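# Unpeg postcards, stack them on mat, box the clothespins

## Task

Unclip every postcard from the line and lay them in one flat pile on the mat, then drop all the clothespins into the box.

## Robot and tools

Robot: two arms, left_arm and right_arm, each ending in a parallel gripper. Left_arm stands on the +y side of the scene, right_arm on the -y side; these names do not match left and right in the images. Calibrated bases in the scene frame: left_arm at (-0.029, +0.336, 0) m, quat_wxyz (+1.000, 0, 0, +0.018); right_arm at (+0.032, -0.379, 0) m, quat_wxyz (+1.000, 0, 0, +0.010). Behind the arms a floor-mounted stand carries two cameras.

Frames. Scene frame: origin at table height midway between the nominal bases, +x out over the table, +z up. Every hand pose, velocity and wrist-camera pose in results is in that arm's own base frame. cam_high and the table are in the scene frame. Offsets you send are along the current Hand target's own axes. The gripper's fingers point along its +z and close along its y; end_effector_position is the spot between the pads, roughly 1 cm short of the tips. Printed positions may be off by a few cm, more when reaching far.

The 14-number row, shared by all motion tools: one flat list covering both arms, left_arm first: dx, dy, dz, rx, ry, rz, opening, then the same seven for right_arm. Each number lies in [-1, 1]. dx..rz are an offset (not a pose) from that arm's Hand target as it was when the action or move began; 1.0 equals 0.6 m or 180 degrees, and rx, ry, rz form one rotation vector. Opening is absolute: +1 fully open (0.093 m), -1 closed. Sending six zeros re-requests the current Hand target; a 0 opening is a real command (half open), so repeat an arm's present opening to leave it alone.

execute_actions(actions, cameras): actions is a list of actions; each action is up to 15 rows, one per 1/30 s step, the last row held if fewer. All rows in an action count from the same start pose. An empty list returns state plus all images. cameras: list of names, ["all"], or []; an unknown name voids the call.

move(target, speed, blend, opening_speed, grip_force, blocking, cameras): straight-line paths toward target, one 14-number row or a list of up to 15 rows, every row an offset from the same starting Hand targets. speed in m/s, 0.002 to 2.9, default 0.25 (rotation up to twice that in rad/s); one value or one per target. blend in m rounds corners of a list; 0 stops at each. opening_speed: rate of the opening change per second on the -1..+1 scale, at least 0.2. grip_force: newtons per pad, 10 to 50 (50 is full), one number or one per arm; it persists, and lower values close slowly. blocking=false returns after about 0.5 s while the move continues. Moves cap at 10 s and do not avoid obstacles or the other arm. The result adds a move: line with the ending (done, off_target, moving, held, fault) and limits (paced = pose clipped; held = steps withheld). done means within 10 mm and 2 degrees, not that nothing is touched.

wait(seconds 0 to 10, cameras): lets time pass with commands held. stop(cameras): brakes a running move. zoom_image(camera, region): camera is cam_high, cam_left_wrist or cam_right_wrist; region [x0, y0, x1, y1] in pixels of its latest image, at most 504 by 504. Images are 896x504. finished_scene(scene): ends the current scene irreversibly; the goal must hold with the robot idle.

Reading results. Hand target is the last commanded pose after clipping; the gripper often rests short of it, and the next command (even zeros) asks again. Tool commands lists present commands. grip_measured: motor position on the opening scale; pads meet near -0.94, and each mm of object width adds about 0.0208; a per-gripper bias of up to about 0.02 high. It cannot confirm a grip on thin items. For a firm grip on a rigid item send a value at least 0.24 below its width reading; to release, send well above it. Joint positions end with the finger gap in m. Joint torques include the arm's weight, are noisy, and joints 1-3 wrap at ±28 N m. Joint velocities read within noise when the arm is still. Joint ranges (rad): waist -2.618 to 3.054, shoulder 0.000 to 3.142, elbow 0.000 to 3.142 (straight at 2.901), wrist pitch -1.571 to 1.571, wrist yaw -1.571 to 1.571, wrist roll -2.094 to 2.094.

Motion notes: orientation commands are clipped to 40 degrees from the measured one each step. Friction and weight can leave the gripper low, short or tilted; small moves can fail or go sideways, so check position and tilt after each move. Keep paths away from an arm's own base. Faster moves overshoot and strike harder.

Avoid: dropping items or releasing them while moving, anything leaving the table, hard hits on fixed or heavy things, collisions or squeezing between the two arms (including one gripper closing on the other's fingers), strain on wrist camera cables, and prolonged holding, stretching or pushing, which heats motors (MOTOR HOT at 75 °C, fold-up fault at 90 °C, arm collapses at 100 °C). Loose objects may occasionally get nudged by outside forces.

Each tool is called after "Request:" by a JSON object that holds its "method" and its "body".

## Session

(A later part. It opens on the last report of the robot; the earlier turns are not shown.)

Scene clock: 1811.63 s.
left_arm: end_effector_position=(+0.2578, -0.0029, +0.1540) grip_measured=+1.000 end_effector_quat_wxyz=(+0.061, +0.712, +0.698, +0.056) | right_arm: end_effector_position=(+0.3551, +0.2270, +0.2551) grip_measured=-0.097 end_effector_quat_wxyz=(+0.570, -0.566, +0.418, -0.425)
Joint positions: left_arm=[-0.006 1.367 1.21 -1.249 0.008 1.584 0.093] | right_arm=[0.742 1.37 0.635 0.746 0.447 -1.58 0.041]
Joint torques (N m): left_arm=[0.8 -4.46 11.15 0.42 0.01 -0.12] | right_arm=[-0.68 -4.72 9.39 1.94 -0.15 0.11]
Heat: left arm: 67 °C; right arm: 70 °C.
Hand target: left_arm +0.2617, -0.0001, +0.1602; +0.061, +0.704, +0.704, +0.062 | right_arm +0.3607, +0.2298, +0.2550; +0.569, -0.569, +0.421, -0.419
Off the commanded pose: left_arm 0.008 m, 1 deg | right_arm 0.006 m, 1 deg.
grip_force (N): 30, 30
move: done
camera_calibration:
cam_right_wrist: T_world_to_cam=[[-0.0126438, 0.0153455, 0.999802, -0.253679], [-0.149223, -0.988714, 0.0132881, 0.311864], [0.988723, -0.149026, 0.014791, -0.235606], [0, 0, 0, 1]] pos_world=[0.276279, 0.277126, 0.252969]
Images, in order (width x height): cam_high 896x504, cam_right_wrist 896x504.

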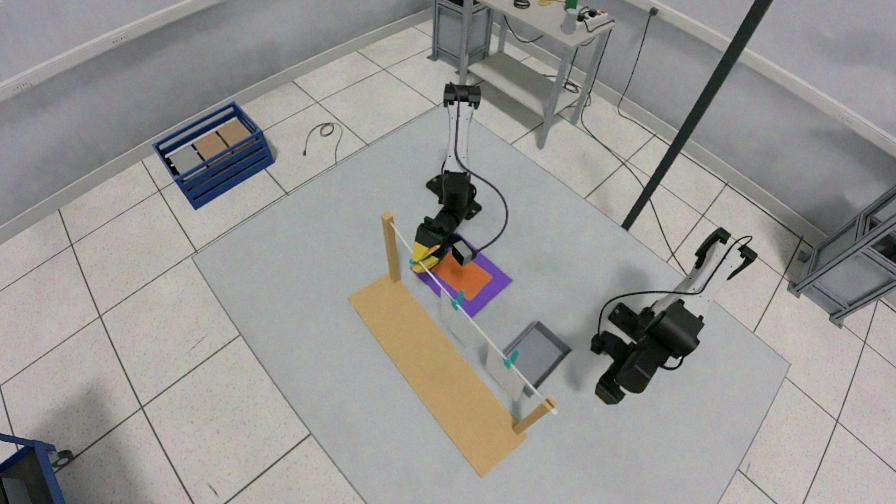

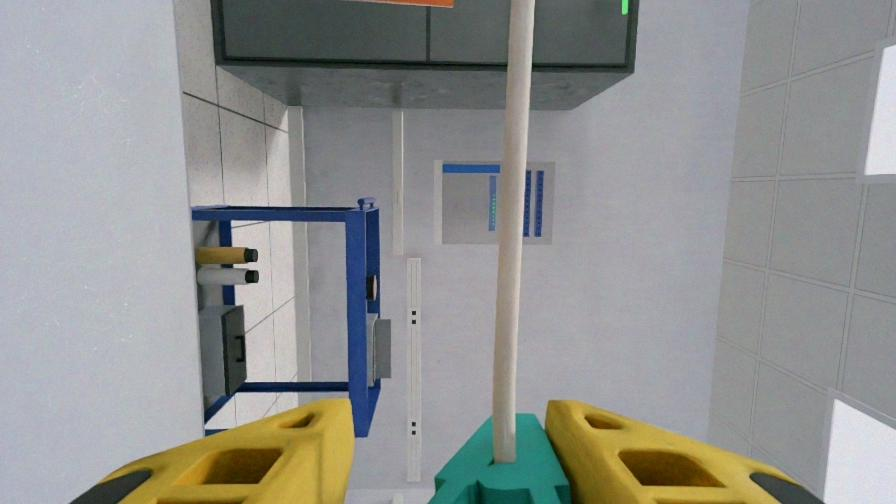

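Request:
{"method": "move", "body": {"target": [[0,0,0,0,0,0,1, 0,0,0,0,0,0,-0.3],[0,0,0,0,0,0,1, 0,0,-0.0233,0,0,0,-0.3]], "speed": 0.03, "cameras": ["cam_right_wrist","cam_high"]}}

Request:
{"method": "zoom_image", "body": {"camera": "cam_high", "region": [390, 210, 470, 290]}}

Scene clock: 1822.30 s.
left_arm: end_effector_position=(+0.2578, -0.0029, +0.1540) grip_measured=+1.000 end_effector_quat_wxyz=(+0.061, +0.712, +0.698, +0.056) | right_arm: end_effector_position=(+0.3534, +0.2272, +0.2620) grip_measured=-0.297 end_effector_quat_wxyz=(+0.575, -0.561, +0.417, -0.425)
Joint positions: left_arm=[-0.006 1.367 1.21 -1.249 0.008 1.584 0.093] | right_arm=[0.747 1.356 0.642 0.741 0.452 -1.58 0.031]
Joint torques (N m): left_arm=[0.8 -4.45 11.17 0.42 0.01 -0.12] | right_arm=[0.96 -8.36 5.39 1.85 0.02 0.11]
Heat: left arm: 67 °C; right arm: 70 °C.
Hand target: left_arm +0.2617, -0.0001, +0.1602; +0.061, +0.704, +0.704, +0.062 | right_arm +0.3472, +0.2257, +0.2551; +0.569, -0.569, +0.421, -0.419
Off the commanded pose: left_arm 0.008 m, 1 deg | right_arm 0.009 m, 1 deg.
grip_force (N): 30, 30
move: done
camera_calibration:
cam_right_wrist: T_world_to_cam=[[-0.0229164, 0.00569878, 0.999721, -0.254796], [-0.148926, -0.988846, 0.00222297, 0.314555], [0.988583, -0.148834, 0.0235095, -0.236277], [0, 0, 0, 1]] pos_world=[0.274586, 0.277332, 0.25958]
Images, in order (width x height): cam_high 896x504, cam_right_wrist 896x504.

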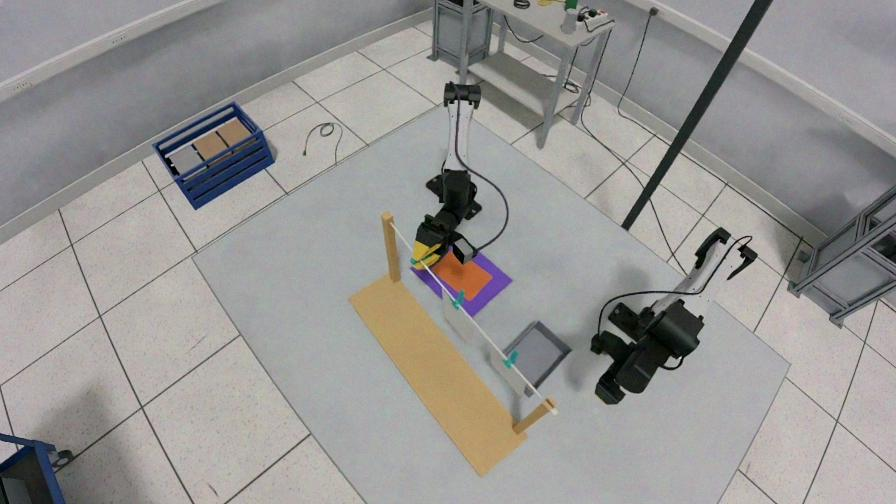

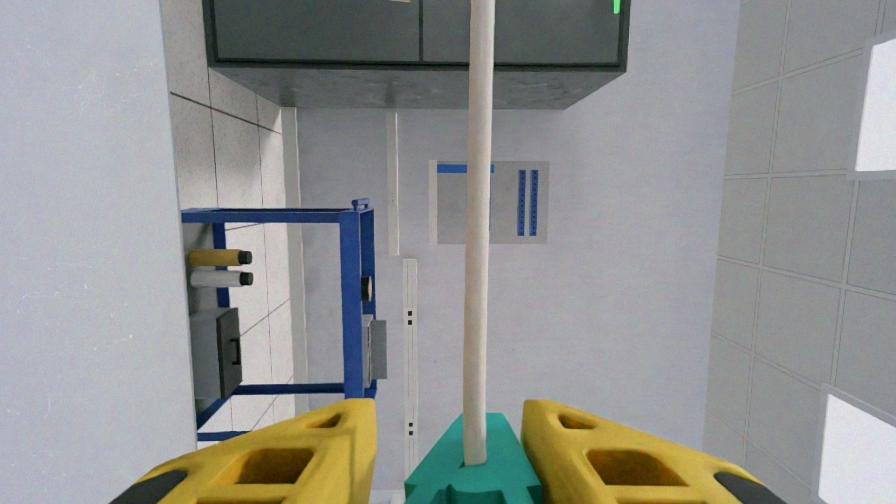

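Scaled by 6.300 from the camera's 896x504 image, which has a finer 1280x720 frame.

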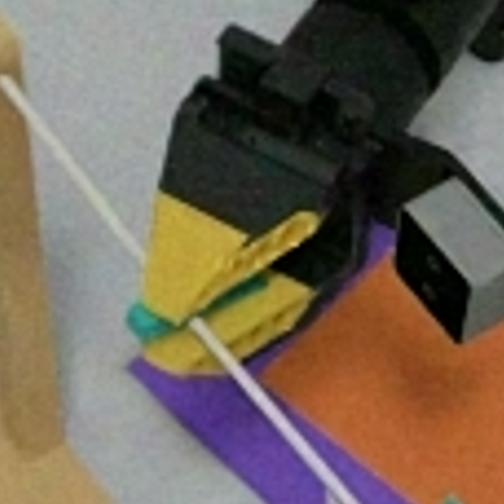

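Request:
{"method": "move", "body": {"target": [0,0,0,0,0,0,1, 0,0,-0.0267,0,0,0,-0.3], "speed": 0.03, "cameras": ["cam_right_wrist","cam_high"]}}

Request:
{"method": "zoom_image", "body": {"camera": "cam_high", "region": [390, 210, 470, 290]}}

Scene clock: 1829.10 s.
left_arm: end_effector_position=(+0.2578, -0.0029, +0.1540) grip_measured=+1.000 end_effector_quat_wxyz=(+0.061, +0.712, +0.698, +0.056) | right_arm: end_effector_position=(+0.3375, +0.2229, +0.2632) grip_measured=-0.297 end_effector_quat_wxyz=(+0.577, -0.561, +0.416, -0.424)
Joint positions: left_arm=[-0.006 1.367 1.21 -1.249 0.008 1.584 0.093] | right_arm=[0.776 1.29 0.597 0.722 0.478 -1.58 0.031]
Joint torques (N m): left_arm=[0.8 -4.46 11.17 0.42 0 -0.12] | right_arm=[1.03 -7.64 5.53 1.84 0.08 0.12]
Heat: left arm: 67 °C; right arm: 68 °C.
Hand target: left_arm +0.2617, -0.0001, +0.1602; +0.061, +0.704, +0.704, +0.062 | right_arm +0.3319, +0.2210, +0.2552; +0.569, -0.569, +0.421, -0.419
Off the commanded pose: left_arm 0.008 m, 1 deg | right_arm 0.010 m, 2 deg.
grip_force (N): 30, 30
move: done
camera_calibration:
cam_right_wrist: T_world_to_cam=[[-0.0247221, 0.00294968, 0.99969, -0.255114], [-0.145868, -0.989304, -0.000688245, 0.307817], [0.988995, -0.14584, 0.024888, -0.22244], [0, 0, 0, 1]] pos_world=[0.258586, 0.272836, 0.260783]
Images, in order (width x height): cam_high 896x504, cam_right_wrist 896x504.

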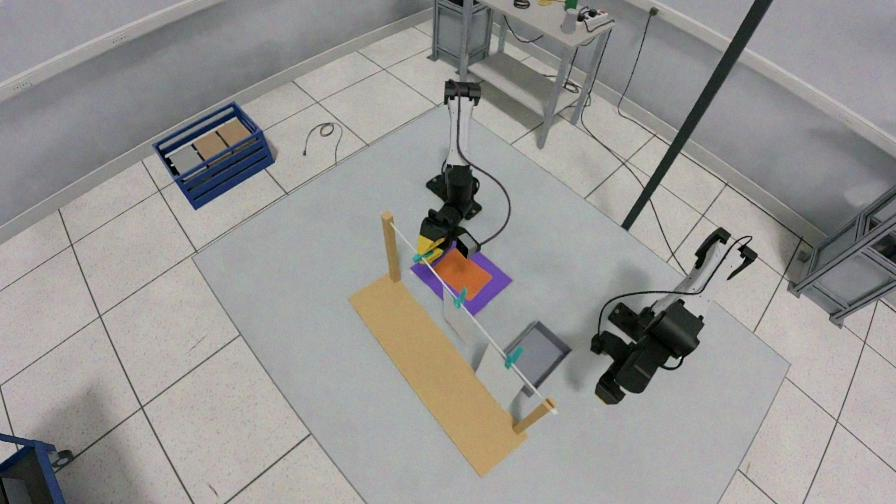

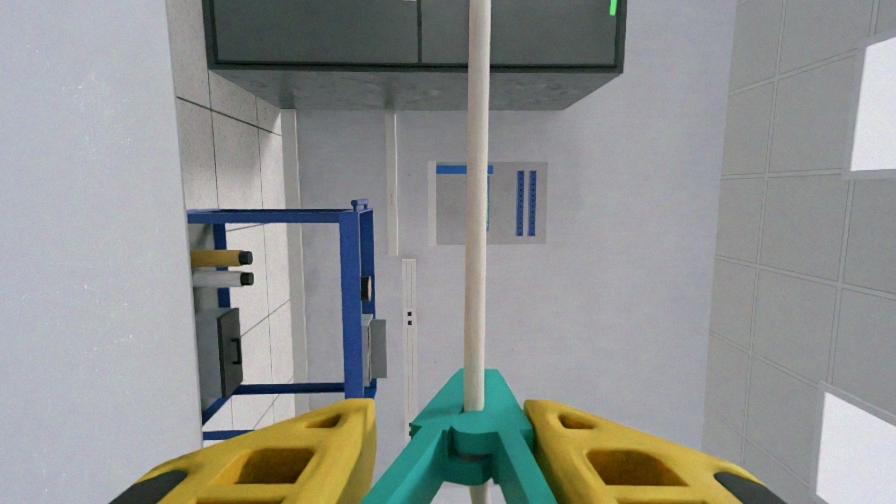

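Scaled by 6.300 from the camera's 896x504 image, which has a finer 1280x720 frame.

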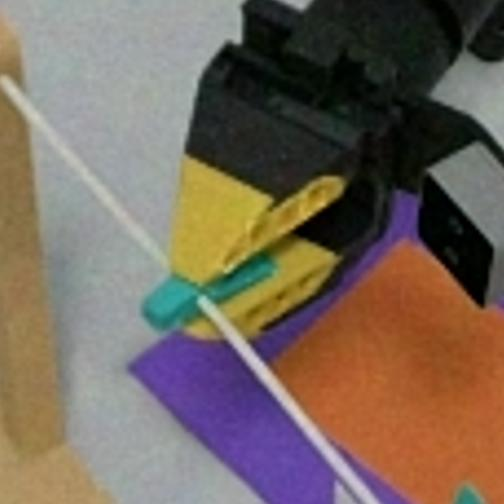

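Request:
{"method": "move", "body": {"target": [0,0,0,0,0,0,1, 0,0,-0.0233,0,0,0,-0.3], "speed": 0.03, "cameras": ["cam_right_wrist"]}}

Scene clock: 1844.37 s.
left_arm: end_effector_position=(+0.2578, -0.0029, +0.1540) grip_measured=+1.000 end_effector_quat_wxyz=(+0.061, +0.712, +0.698, +0.056) | right_arm: end_effector_position=(+0.3246, +0.2185, +0.2671) grip_measured=-0.297 end_effector_quat_wxyz=(+0.581, -0.556, +0.416, -0.425)
Joint positions: left_arm=[-0.006 1.367 1.21 -1.249 0.008 1.584 0.093] | right_arm=[0.802 1.23 0.563 0.709 0.505 -1.58 0.031]
Joint torques (N m): left_arm=[0.81 -4.45 11.15 0.42 0 -0.12] | right_arm=[1.28 -7.08 5.33 1.75 0.08 0.13]
Heat: left arm: 67 °C; right arm: 66 °C.
Hand target: left_arm +0.2617, -0.0001, +0.1602; +0.061, +0.704, +0.704, +0.062 | right_arm +0.3186, +0.2169, +0.2552; +0.569, -0.569, +0.421, -0.419
Off the commanded pose: left_arm 0.008 m, 1 deg | right_arm 0.013 m, 2 deg.
grip_force (N): 30, 30
move: off_target (right_arm)
camera_calibration:
cam_right_wrist: T_world_to_cam=[[-0.032836, -0.00658079, 0.999439, -0.254509], [-0.146962, -0.989077, -0.0113409, 0.304715], [0.988597, -0.147252, 0.0315102, -0.21168], [0, 0, 0, 1]] pos_world=[0.245691, 0.268541, 0.264492]
Images, in order (width x height): cam_right_wrist 896x504.

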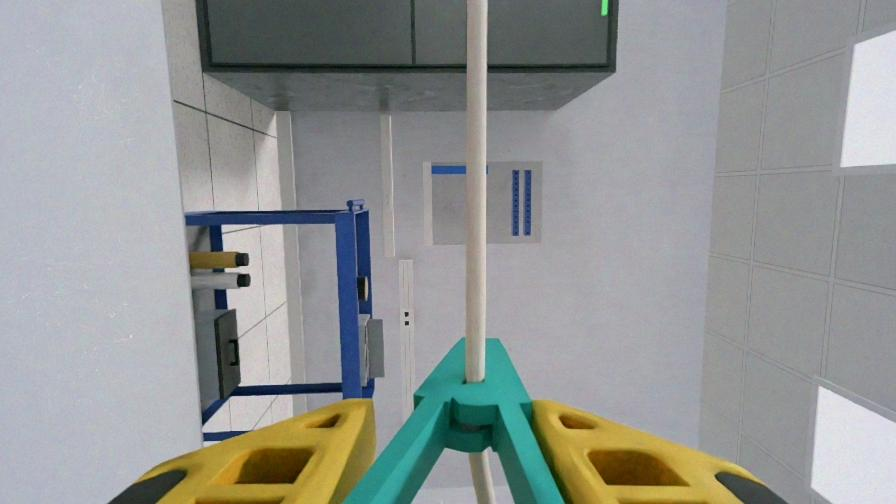

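Request:
{"method": "move", "body": {"target": [0,0,0,0,0,0,1, 0,0,0,0,0,0,-1], "opening_speed": 0.4, "cameras": ["cam_right_wrist"]}}

Scene clock: 1850.97 s.
left_arm: end_effector_position=(+0.2578, -0.0029, +0.1540) grip_measured=+1.000 end_effector_quat_wxyz=(+0.061, +0.712, +0.698, +0.056) | right_arm: end_effector_position=(+0.3249, +0.2174, +0.2662) grip_measured=-0.566 end_effector_quat_wxyz=(+0.578, -0.556, +0.418, -0.427)
Joint positions: left_arm=[-0.006 1.367 1.21 -1.249 0.008 1.584 0.093] | right_arm=[0.802 1.23 0.563 0.705 0.512 -1.58 0.018]
Joint torques (N m): left_arm=[0.79 -4.48 11.17 0.42 0.01 -0.12] | right_arm=[1.29 -6.93 5.29 1.76 -0.02 0.12]
Heat: left arm: 67 °C; right arm: 65 °C.
Hand target: left_arm +0.2617, -0.0001, +0.1602; +0.061, +0.704, +0.704, +0.062 | right_arm +0.3186, +0.2169, +0.2552; +0.569, -0.569, +0.421, -0.419
Off the commanded pose: left_arm 0.008 m, 1 deg | right_arm 0.013 m, 2 deg.
grip_force (N): 30, 30
move: off_target (right_arm)
camera_calibration:
cam_right_wrist: T_world_to_cam=[[-0.0300804, -0.00383641, 0.99954, -0.255129], [-0.153759, -0.988073, -0.00841965, 0.304844], [0.98765, -0.153941, 0.0291317, -0.209784], [0, 0, 0, 1]] pos_world=[0.246392, 0.267934, 0.263689]
Images, in order (width x height): cam_right_wrist 896x504.

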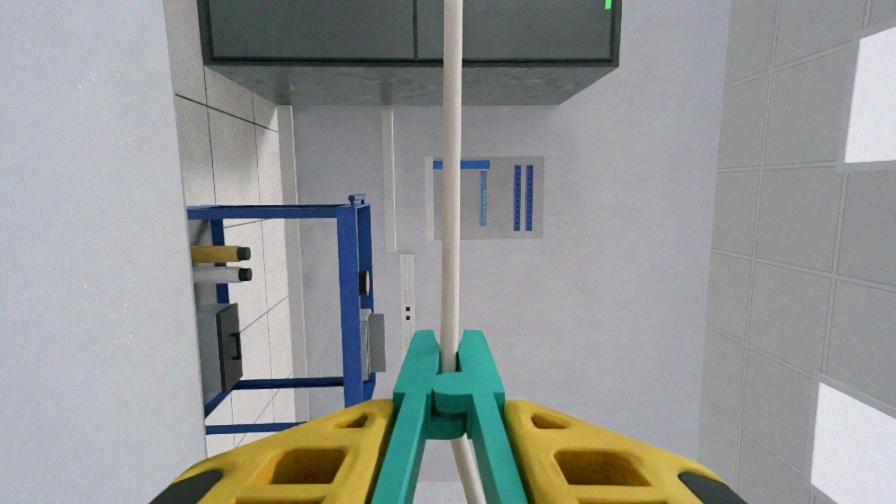

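Request:
{"method": "move", "body": {"target": [0,0,0,0,0,0,1, 0,0,-0.1,0,0,0,-1], "speed": 0.05, "cameras": ["cam_right_wrist","cam_high"]}}

Scene clock: 1859.03 s.
left_arm: end_effector_position=(+0.2578, -0.0029, +0.1540) grip_measured=+1.000 end_effector_quat_wxyz=(+0.061, +0.712, +0.698, +0.056) | right_arm: end_effector_position=(+0.2646, +0.2012, +0.2589) grip_measured=-0.567 end_effector_quat_wxyz=(+0.569, -0.569, +0.417, -0.423)
Joint positions: left_arm=[-0.006 1.367 1.21 -1.249 0.008 1.584 0.093] | right_arm=[0.971 0.955 0.429 0.531 0.672 -1.58 0.018]
Joint torques (N m): left_arm=[0.81 -4.45 11.17 0.42 0.01 -0.12] | right_arm=[0.99 -4.07 6.16 2 0.08 0.12]
Heat: left arm: 68 °C; right arm: 64 °C.
Hand target: left_arm +0.2617, -0.0001, +0.1602; +0.061, +0.704, +0.704, +0.062 | right_arm +0.2612, +0.1992, +0.2552; +0.569, -0.569, +0.421, -0.419
Off the commanded pose: left_arm 0.008 m, 1 deg | right_arm 0.005 m, 1 deg.
grip_force (N): 30, 30
move: done
camera_calibration:
cam_right_wrist: T_world_to_cam=[[-0.00681228, 0.0192173, 0.999792, -0.26057], [-0.144971, -0.989272, 0.0180273, 0.270602], [0.989412, -0.144818, 0.00952516, -0.149705], [0, 0, 0, 1]] pos_world=[0.185574, 0.251027, 0.257063]
Images, in order (width x height): cam_high 896x504, cam_right_wrist 896x504.

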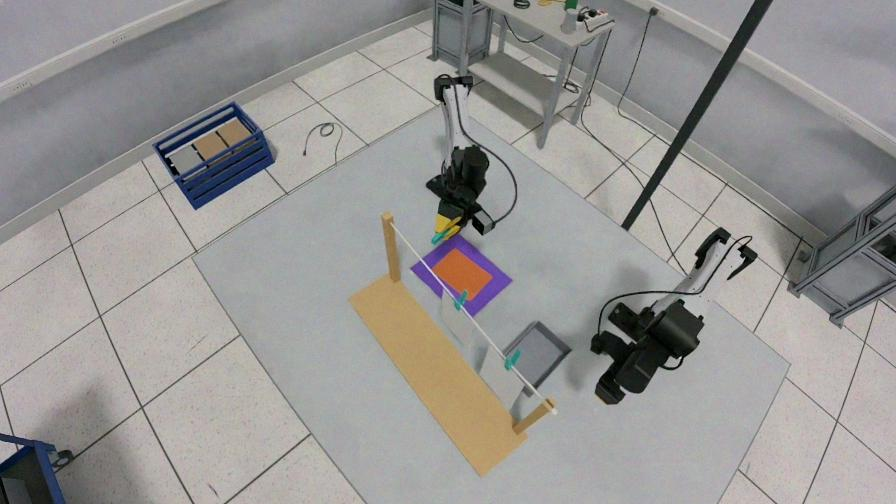

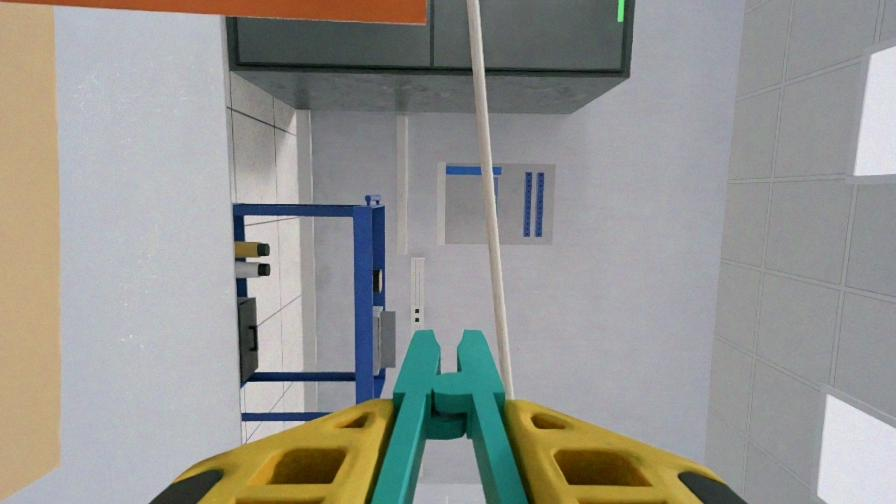

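Request:
{"method": "move", "body": {"target": [0,0,0,0,0,0,1, -0.5262,0.1587,0.08,-0.3695,-0.0229,0.3371,-1], "speed": 0.2, "cameras": ["cam_right_wrist","cam_high"]}}

Request:
{"method": "zoom_image", "body": {"camera": "cam_high", "region": [440, 270, 620, 420]}}

Scene clock: 1897.63 s.
left_arm: end_effector_position=(+0.2578, -0.0029, +0.1540) grip_measured=+1.000 end_effector_quat_wxyz=(+0.061, +0.712, +0.698, +0.056) | right_arm: end_effector_position=(+0.2080, +0.5099, +0.1611) grip_measured=-0.567 end_effector_quat_wxyz=(+0.321, -0.519, +0.765, +0.208)
Joint positions: left_arm=[-0.006 1.367 1.21 -1.249 0.008 1.584 0.093] | right_arm=[1.187 1.993 1.668 -0.461 0.011 -0.011 0.018]
Joint torques (N m): left_arm=[0.81 -4.46 11.15 0.42 0.01 -0.12] | right_arm=[-0.84 -11.14 10.26 1.8 -0.13 0.06]
Heat: left arm: 68 °C; right arm: 65 °C.
Hand target: left_arm +0.2617, -0.0001, +0.1602; +0.061, +0.704, +0.704, +0.062 | right_arm +0.2140, +0.5152, +0.1606; +0.318, -0.512, +0.769, +0.213
Off the commanded pose: left_arm 0.008 m, 1 deg | right_arm 0.008 m, 1 deg.
grip_force (N): 30, 30
move: done
camera_calibration:
cam_right_wrist: T_world_to_cam=[[0.931249, -0.363669, 0.0228025, -0.0115798], [-0.336019, -0.881281, -0.332317, 0.610661], [0.140949, 0.301808, -0.942892, 0.0540514], [0, 0, 0, 1]] pos_world=[0.208359, 0.51764, 0.254162]
Images, in order (width x height): cam_high 896x504, cam_right_wrist 896x504.

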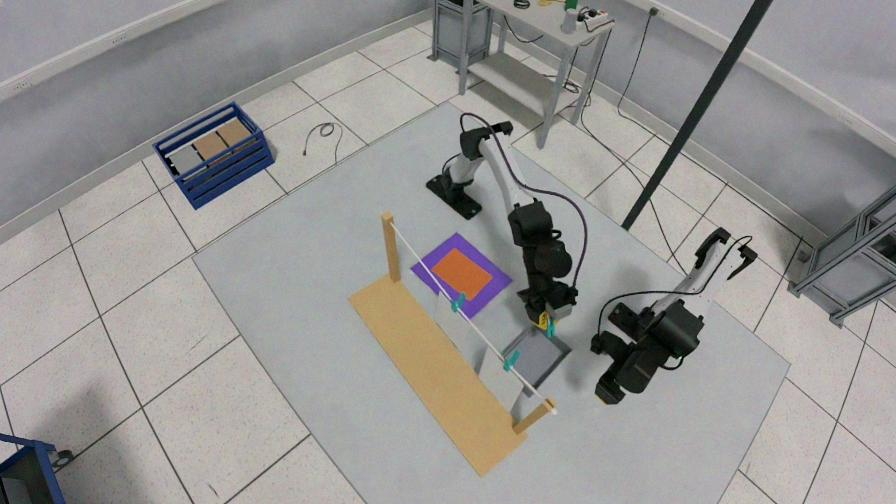

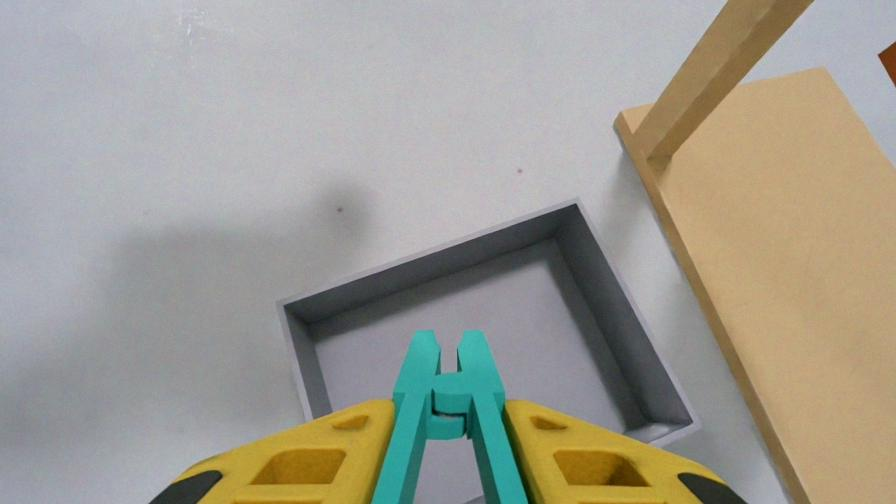

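Scaled by 2.800 from the camera's 896x504 image, which has a finer 1280x720 frame.

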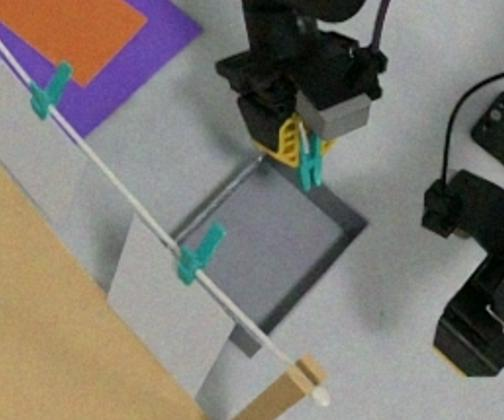

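Request:
{"method": "move", "body": {"target": [0,0,0,0,0,0,1, 0.13,-0.0275,0.141,0,0,0,-1], "speed": 0.1, "cameras": ["cam_right_wrist","cam_high"]}}

Scene clock: 1919.57 s.
left_arm: end_effector_position=(+0.2578, -0.0029, +0.1540) grip_measured=+1.000 end_effector_quat_wxyz=(+0.061, +0.712, +0.698, +0.056) | right_arm: end_effector_position=(+0.2279, +0.5149, +0.0587) grip_measured=-0.567 end_effector_quat_wxyz=(+0.323, -0.508, +0.769, +0.215)
Joint positions: left_arm=[-0.006 1.367 1.21 -1.249 0.008 1.584 0.093] | right_arm=[1.15 2.138 1.455 -0.091 -0.014 -0.012 0.018]
Joint torques (N m): left_arm=[0.8 -4.46 11.17 0.42 0.01 -0.12] | right_arm=[-0.79 -12.3 6.26 2.06 -0.17 -0.28]
Heat: left arm: 68 °C; right arm: 67 °C.
Hand target: left_arm +0.2617, -0.0001, +0.1602; +0.061, +0.704, +0.704, +0.062 | right_arm +0.2307, +0.5134, +0.0458; +0.318, -0.512, +0.769, +0.214
Off the commanded pose: left_arm 0.008 m, 1 deg | right_arm 0.013 m, 1 deg.
grip_force (N): 30, 30
move: off_target (right_arm)
camera_calibration:
cam_right_wrist: T_world_to_cam=[[0.9248, -0.380392, 0.00676389, -0.0149261], [-0.354847, -0.868834, -0.345269, 0.586367], [0.137214, 0.316905, -0.938479, -0.0538893], [0, 0, 0, 1]] pos_world=[0.229269, 0.520856, 0.151981]
Images, in order (width x height): cam_high 896x504, cam_right_wrist 896x504.

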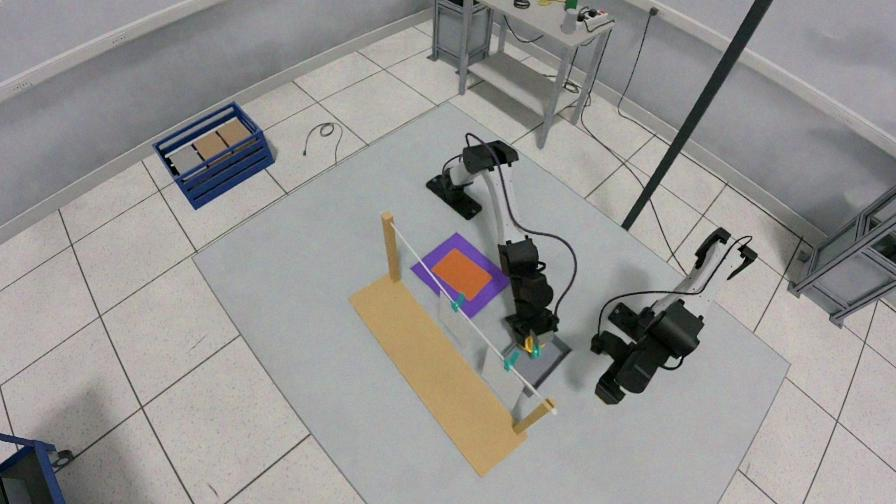

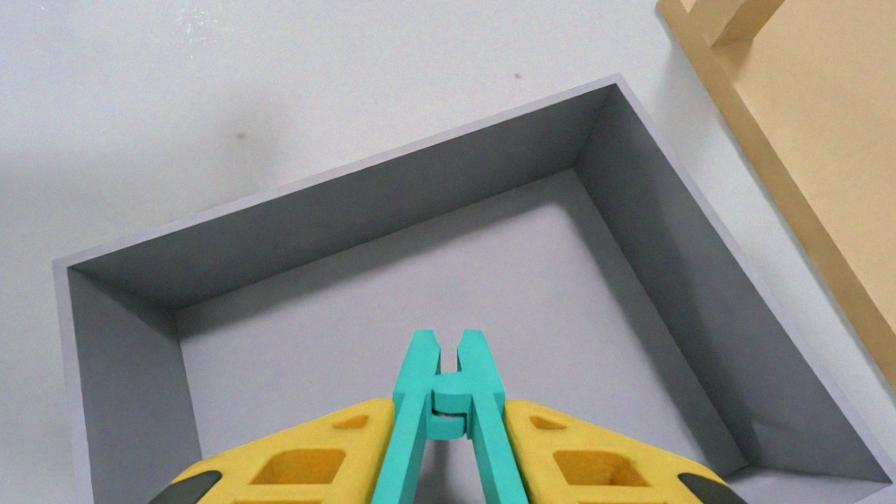

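Request:
{"method": "move", "body": {"target": [[0,0,0,0,0,0,1, 0.028,0,0.028,0,0,0,-1],[0,0,0,0,0,0,1, 0.028,0,0.028,0,0,0,0.1]], "speed": 0.06, "cameras": ["cam_right_wrist"]}}

Scene clock: 1929.10 s.
left_arm: end_effector_position=(+0.2578, -0.0029, +0.1540) grip_measured=+1.000 end_effector_quat_wxyz=(+0.061, +0.712, +0.698, +0.056) | right_arm: end_effector_position=(+0.2294, +0.5187, +0.0433) grip_measured=+0.097 end_effector_quat_wxyz=(+0.332, -0.507, +0.764, +0.220)
Joint positions: left_arm=[-0.006 1.367 1.21 -1.249 0.008 1.584 0.093] | right_arm=[1.15 2.173 1.427 -0.006 -0.016 -0.015 0.05]
Joint torques (N m): left_arm=[0.81 -4.46 11.15 0.42 0.01 -0.12] | right_arm=[-0.84 -11.77 5.72 2.05 -0.15 -0.19]
Heat: left arm: 68 °C; right arm: 66 °C.
Hand target: left_arm +0.2617, -0.0001, +0.1602; +0.061, +0.704, +0.704, +0.062 | right_arm +0.2307, +0.5135, +0.0221; +0.318, -0.512, +0.769, +0.214
Off the commanded pose: left_arm 0.008 m, 1 deg | right_arm 0.022 m, 2 deg.
grip_force (N): 30, 30
move: off_target (right_arm); target 2's new opening was sent with right_arm's hand 0.021 m and 2 deg from that target
camera_calibration:
cam_right_wrist: T_world_to_cam=[[0.92572, -0.378122, 0.00811191, -0.0161988], [-0.349202, -0.862765, -0.365643, 0.581363], [0.145256, 0.33565, -0.93072, -0.0816654], [0, 0, 0, 1]] pos_world=[0.229871, 0.522865, 0.136695]
Images, in order (width x height): cam_right_wrist 896x504.

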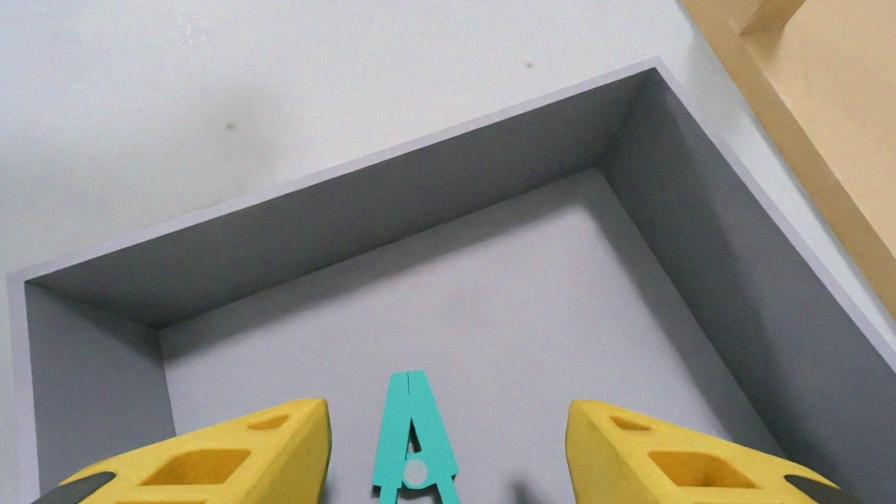

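Request:
{"method": "move", "body": {"target": [[0,0,0,0,0,0,1, -0.2003,0,-0.2003,0,0,0,0.1],[-0.448,0.1593,-0.107,-0.4435,-0.0401,0.0336,-1, 0.562,-0.4153,-0.7927,0.2404,0.1498,0.462,1]], "speed": [0.15,0.25], "cameras": ["all"]}}

Request:
{"method": "zoom_image", "body": {"camera": "cam_high", "region": [390, 220, 560, 380]}}

Scene clock: 1973.00 s.
left_arm: end_effector_position=(+0.3463, -0.2696, +0.2528) grip_measured=-0.884 end_effector_quat_wxyz=(+0.549, +0.526, +0.463, +0.456) | right_arm: end_effector_position=(+0.2354, -0.1076, +0.1134) grip_measured=+1.000 end_effector_quat_wxyz=(+0.080, +0.219, +0.972, -0.013)
Joint positions: left_arm=[-0.934 1.542 0.762 0.805 -0.778 1.56 0.003] | right_arm=[-0.434 1.373 1.055 -1.091 -0.009 0.01 0.093]
Joint velocities: left_arm=[-0.002 -0.007 -0.002 0.022 -0.022 -0.007 -0.017] | right_arm=[within noise]
Joint torques (N m): left_arm=[-0.2 -6.37 6.74 1.87 -0.08 0.09] | right_arm=[-0.59 -4.3 9.01 0.72 0.07 -0.24]
Heat: left arm: 67 °C; right arm: 63 °C.
Hand target: left_arm +0.3446, -0.2689, +0.2399; +0.536, +0.537, +0.461, +0.461 | right_arm +0.2396, -0.1131, +0.1186; +0.083, +0.217, +0.972, -0.018
Off the commanded pose: left_arm 0.013 m, 2 deg | right_arm 0.009 m, 1 deg.
grip_force (N): 30, 30
move: moving (left_arm; no rest 5 s after target 2's new opening was sent); target 2's new opening was sent with left_arm's hand 0.013 m and 2 deg from that target
camera_calibration:
cam_left_wrist: T_world_to_cam=[[0.0359533, -0.0602195, -0.997537, 0.222004], [-0.343874, 0.936483, -0.0689277, 0.420303], [0.938327, 0.345505, 0.0129617, -0.143647], [0, 0, 0, 1]] pos_world=[0.271337, -0.330607, 0.25229]
cam_right_wrist: T_world_to_cam=[[-0.415461, -0.909548, -0.0106988, 0.00147356], [-0.874752, 0.396287, 0.278865, 0.254807], [-0.249401, 0.125216, -0.960271, 0.266528], [0, 0, 0, 1]] pos_world=[0.289977, -0.13301, 0.184898]

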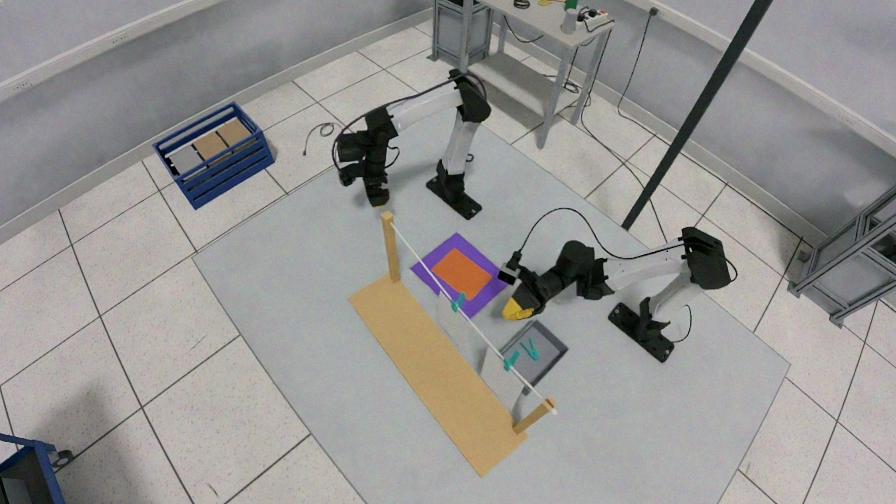

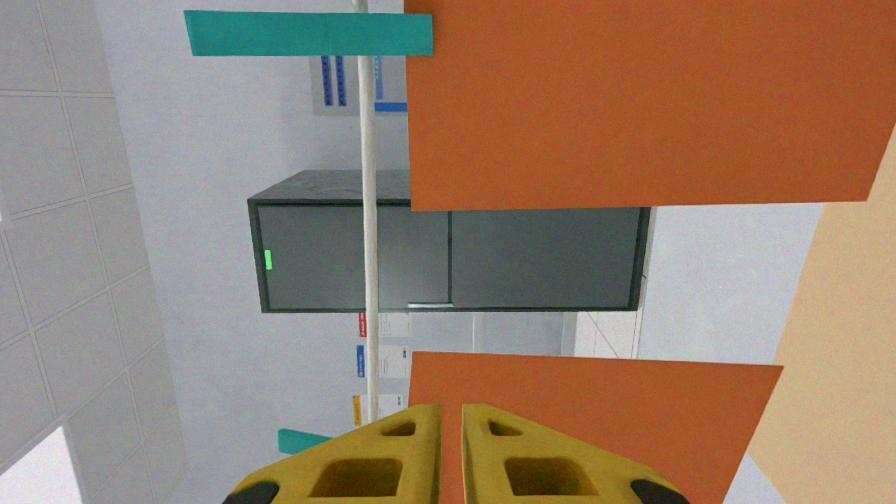

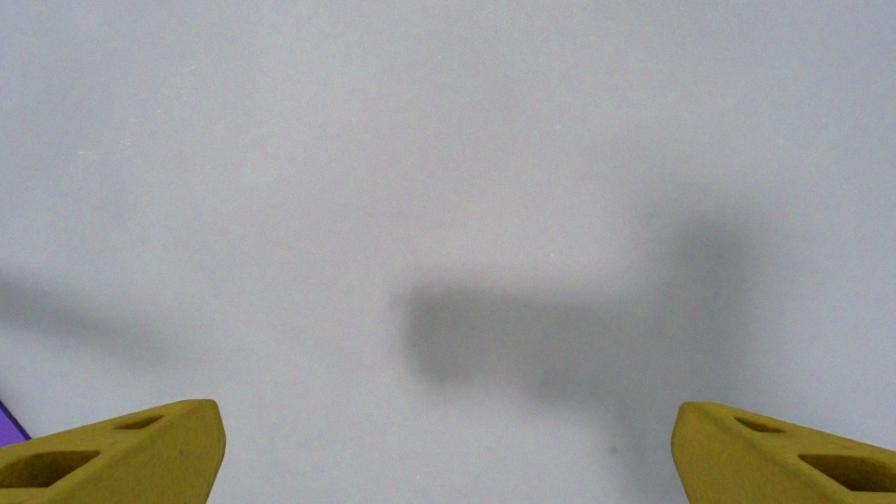

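Scaled by 2.965 from the camera's 896x504 image, which has a finer 1280x720 frame.

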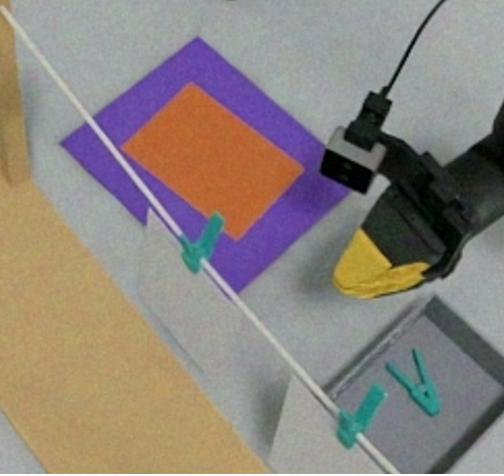

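Request:
{"method": "move", "body": {"target": [[0,0,0.1367,0,0,0,-1, 0,0,0,0,0,0,1],[-0.1,0,0.1367,0,0,0,-1, 0,0,0,0,0,0,1]], "speed": [0.1,0.05], "cameras": ["cam_high","cam_left_wrist"]}}

Request:
{"method": "zoom_image", "body": {"camera": "cam_high", "region": [390, 220, 560, 380]}}

Scene clock: 1993.60 s.
left_arm: end_effector_position=(+0.4140, -0.3360, +0.2372) grip_measured=-0.973 end_effector_quat_wxyz=(+0.539, +0.537, +0.462, +0.456) | right_arm: end_effector_position=(+0.2354, -0.1076, +0.1134) grip_measured=+1.000 end_effector_quat_wxyz=(+0.080, +0.219, +0.972, -0.013)
Joint positions: left_arm=[-0.896 1.895 1.131 0.761 -0.738 1.561 0] | right_arm=[-0.434 1.373 1.055 -1.091 -0.009 0.01 0.093]
Joint torques (N m): left_arm=[-0.16 -10.14 12.01 1.68 -0.09 0.08] | right_arm=[-0.53 -4.26 8.94 0.72 0.06 -0.25]
Heat: left arm: 65 °C; right arm: 64 °C.
Hand target: left_arm +0.4166, -0.3406, +0.2399; +0.536, +0.537, +0.461, +0.461 | right_arm +0.2396, -0.1131, +0.1186; +0.083, +0.217, +0.972, -0.018
Off the commanded pose: left_arm 0.006 m, 1 deg | right_arm 0.009 m, 1 deg.
grip_force (N): 30, 30
move: done
camera_calibration:
cam_left_wrist: T_world_to_cam=[[0.0193111, -0.0360834, -0.999162, 0.215385], [-0.343014, 0.938456, -0.0405206, 0.498281], [0.939132, 0.343509, 0.00574548, -0.183403], [0, 0, 0, 1]] pos_world=[0.338997, -0.396842, 0.236449]
Images, in order (width x height): cam_high 896x504, cam_left_wrist 896x504.

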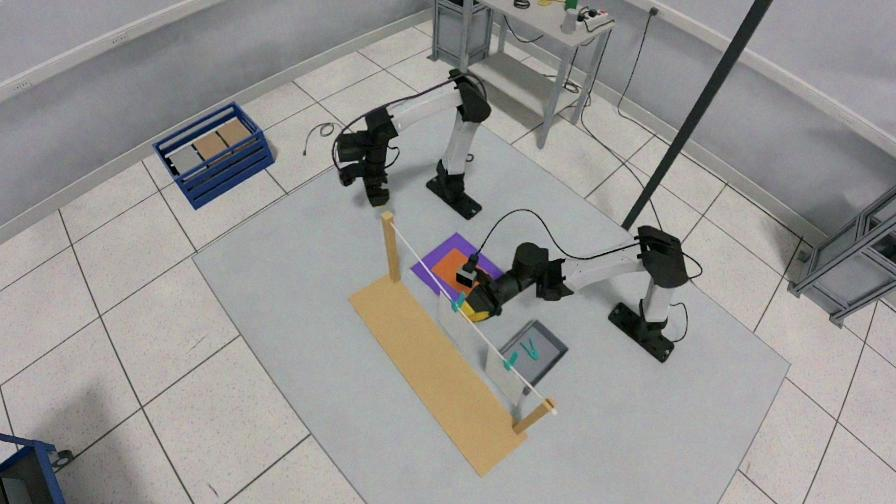

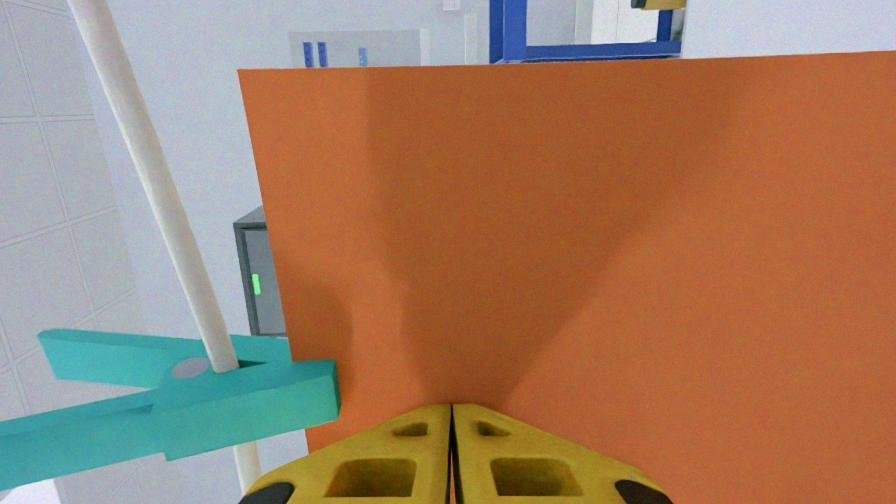

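Scaled by 2.965 from the camera's 896x504 image, which has a finer 1280x720 frame.

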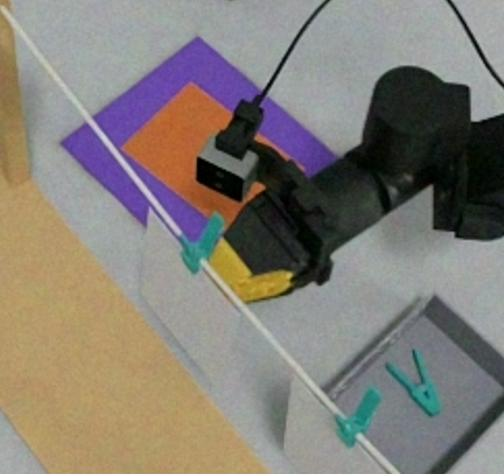

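Request:
{"method": "move", "body": {"target": [[0,0,-0.03,0,0,0,-1, 0,0,0,0,0,0,1],[0.1,0,-0.02,0,0,0,-1, 0,0,0,0,0,0,1],[0.1,0,0.045,0,0,0,-1, 0,0,0,0,0,0,1]], "speed": [0.08,0.08,0.08], "cameras": ["cam_high","cam_left_wrist"]}}

Request:
{"method": "zoom_image", "body": {"camera": "cam_high", "region": [390, 220, 560, 380]}}

Scene clock: 2013.47 s.
left_arm: end_effector_position=(+0.4470, -0.2813, +0.2367) grip_measured=-0.973 end_effector_quat_wxyz=(+0.536, +0.534, +0.465, +0.460) | right_arm: end_effector_position=(+0.2354, -0.1076, +0.1134) grip_measured=+1.000 end_effector_quat_wxyz=(+0.080, +0.219, +0.972, -0.013)
Joint positions: left_arm=[-0.742 1.841 1.057 0.781 -0.598 1.561 0] | right_arm=[-0.434 1.373 1.055 -1.091 -0.009 0.01 0.093]
Joint torques (N m): left_arm=[0.62 -9.63 12.01 1.74 0.13 0.08] | right_arm=[-0.54 -4.37 9.13 0.72 0.07 -0.22]
Heat: left arm: 65 °C; right arm: 65 °C.
Hand target: left_arm +0.4523, -0.2856, +0.2399; +0.536, +0.537, +0.460, +0.461 | right_arm +0.2396, -0.1131, +0.1186; +0.083, +0.217, +0.972, -0.018
Off the commanded pose: left_arm 0.008 m, 1 deg | right_arm 0.009 m, 1 deg.
grip_force (N): 30, 30
move: done
camera_calibration:
cam_left_wrist: T_world_to_cam=[[0.019298, -0.0358715, -0.99917, 0.216353], [-0.355883, 0.933657, -0.040393, 0.462538], [0.934331, 0.356368, 0.00525164, -0.227288], [0, 0, 0, 1]] pos_world=[0.372797, -0.343093, 0.236051]
Images, in order (width x height): cam_high 896x504, cam_left_wrist 896x504.

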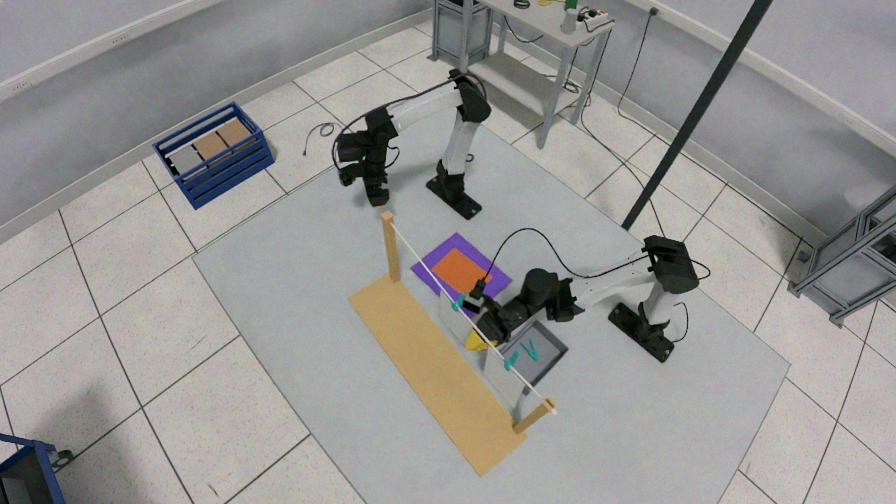

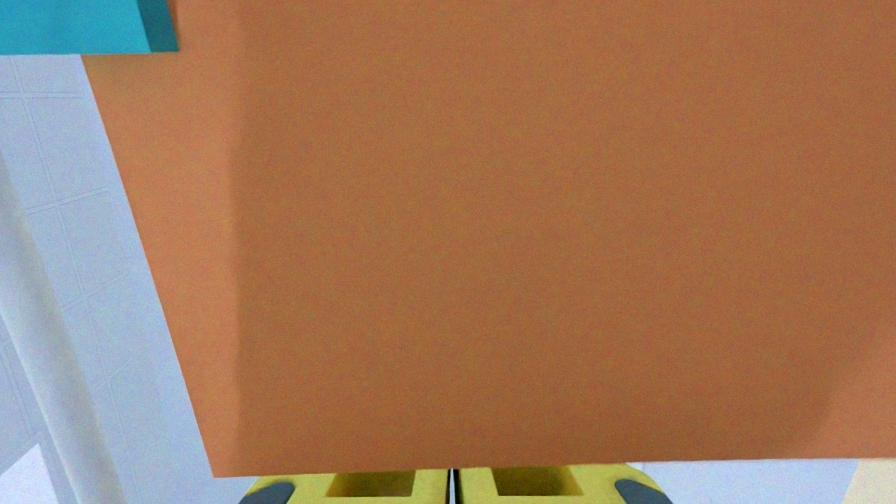

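Scaled by 2.965 from the camera's 896x504 image, which has a finer 1280x720 frame.

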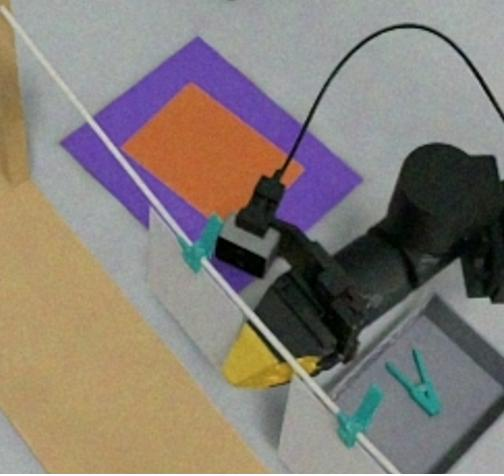

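Request:
{"method": "move", "body": {"target": [-0.2583,0,0,0,0,0,-1, 0,0,0,0,0,0,1], "speed": 0.06, "cameras": ["cam_high","cam_left_wrist"]}}

Request:
{"method": "zoom_image", "body": {"camera": "cam_high", "region": [390, 220, 560, 380]}}

Scene clock: 2024.83 s.
left_arm: end_effector_position=(+0.4272, -0.4345, +0.2394) grip_measured=-0.973 end_effector_quat_wxyz=(+0.540, +0.536, +0.461, +0.456) | right_arm: end_effector_position=(+0.2354, -0.1076, +0.1134) grip_measured=+1.000 end_effector_quat_wxyz=(+0.080, +0.219, +0.972, -0.013)
Joint positions: left_arm=[-1.002 2.193 1.595 0.599 -0.843 1.562 0] | right_arm=[-0.434 1.373 1.055 -1.091 -0.009 0.01 0.093]
Joint torques (N m): left_arm=[-0.09 -13.12 12.59 1.64 -0.1 0.07] | right_arm=[-0.57 -4.31 8.99 0.73 0.08 -0.23]
Heat: left arm: 66 °C; right arm: 65 °C.
Hand target: left_arm +0.4288, -0.4388, +0.2399; +0.536, +0.537, +0.460, +0.461 | right_arm +0.2396, -0.1131, +0.1186; +0.083, +0.217, +0.972, -0.018
Off the commanded pose: left_arm 0.005 m, 1 deg | right_arm 0.009 m, 1 deg.
grip_force (N): 30, 30
move: done
camera_calibration:
cam_left_wrist: T_world_to_cam=[[0.0210337, -0.0374512, -0.999077, 0.212469], [-0.341858, 0.938795, -0.0423887, 0.595414], [0.939516, 0.342434, 0.00694336, -0.162874], [0, 0, 0, 1]] pos_world=[0.352102, -0.495241, 0.238642]
Images, in order (width x height): cam_high 896x504, cam_left_wrist 896x504.

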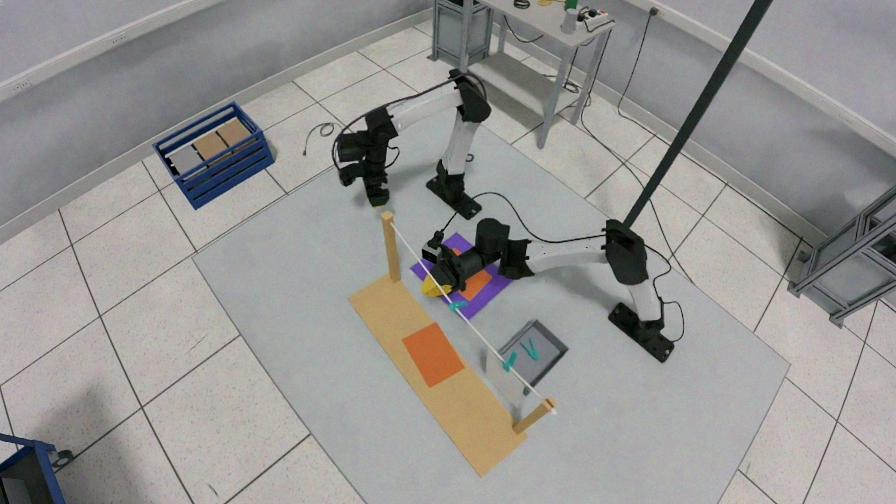

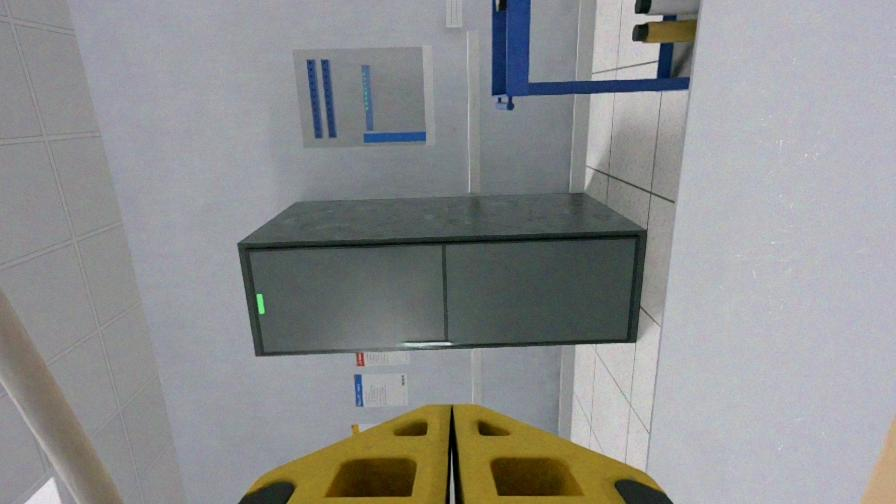

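Scaled by 2.965 from the camera's 896x504 image, which has a finer 1280x720 frame.

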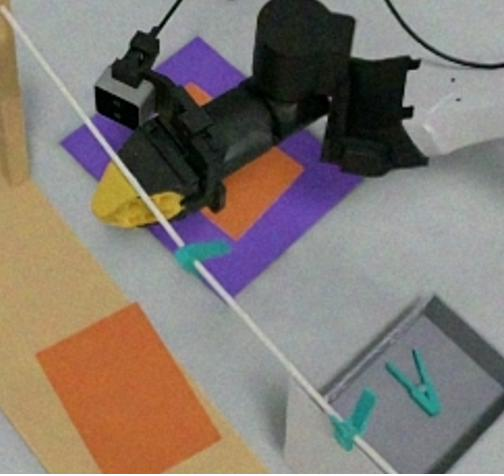

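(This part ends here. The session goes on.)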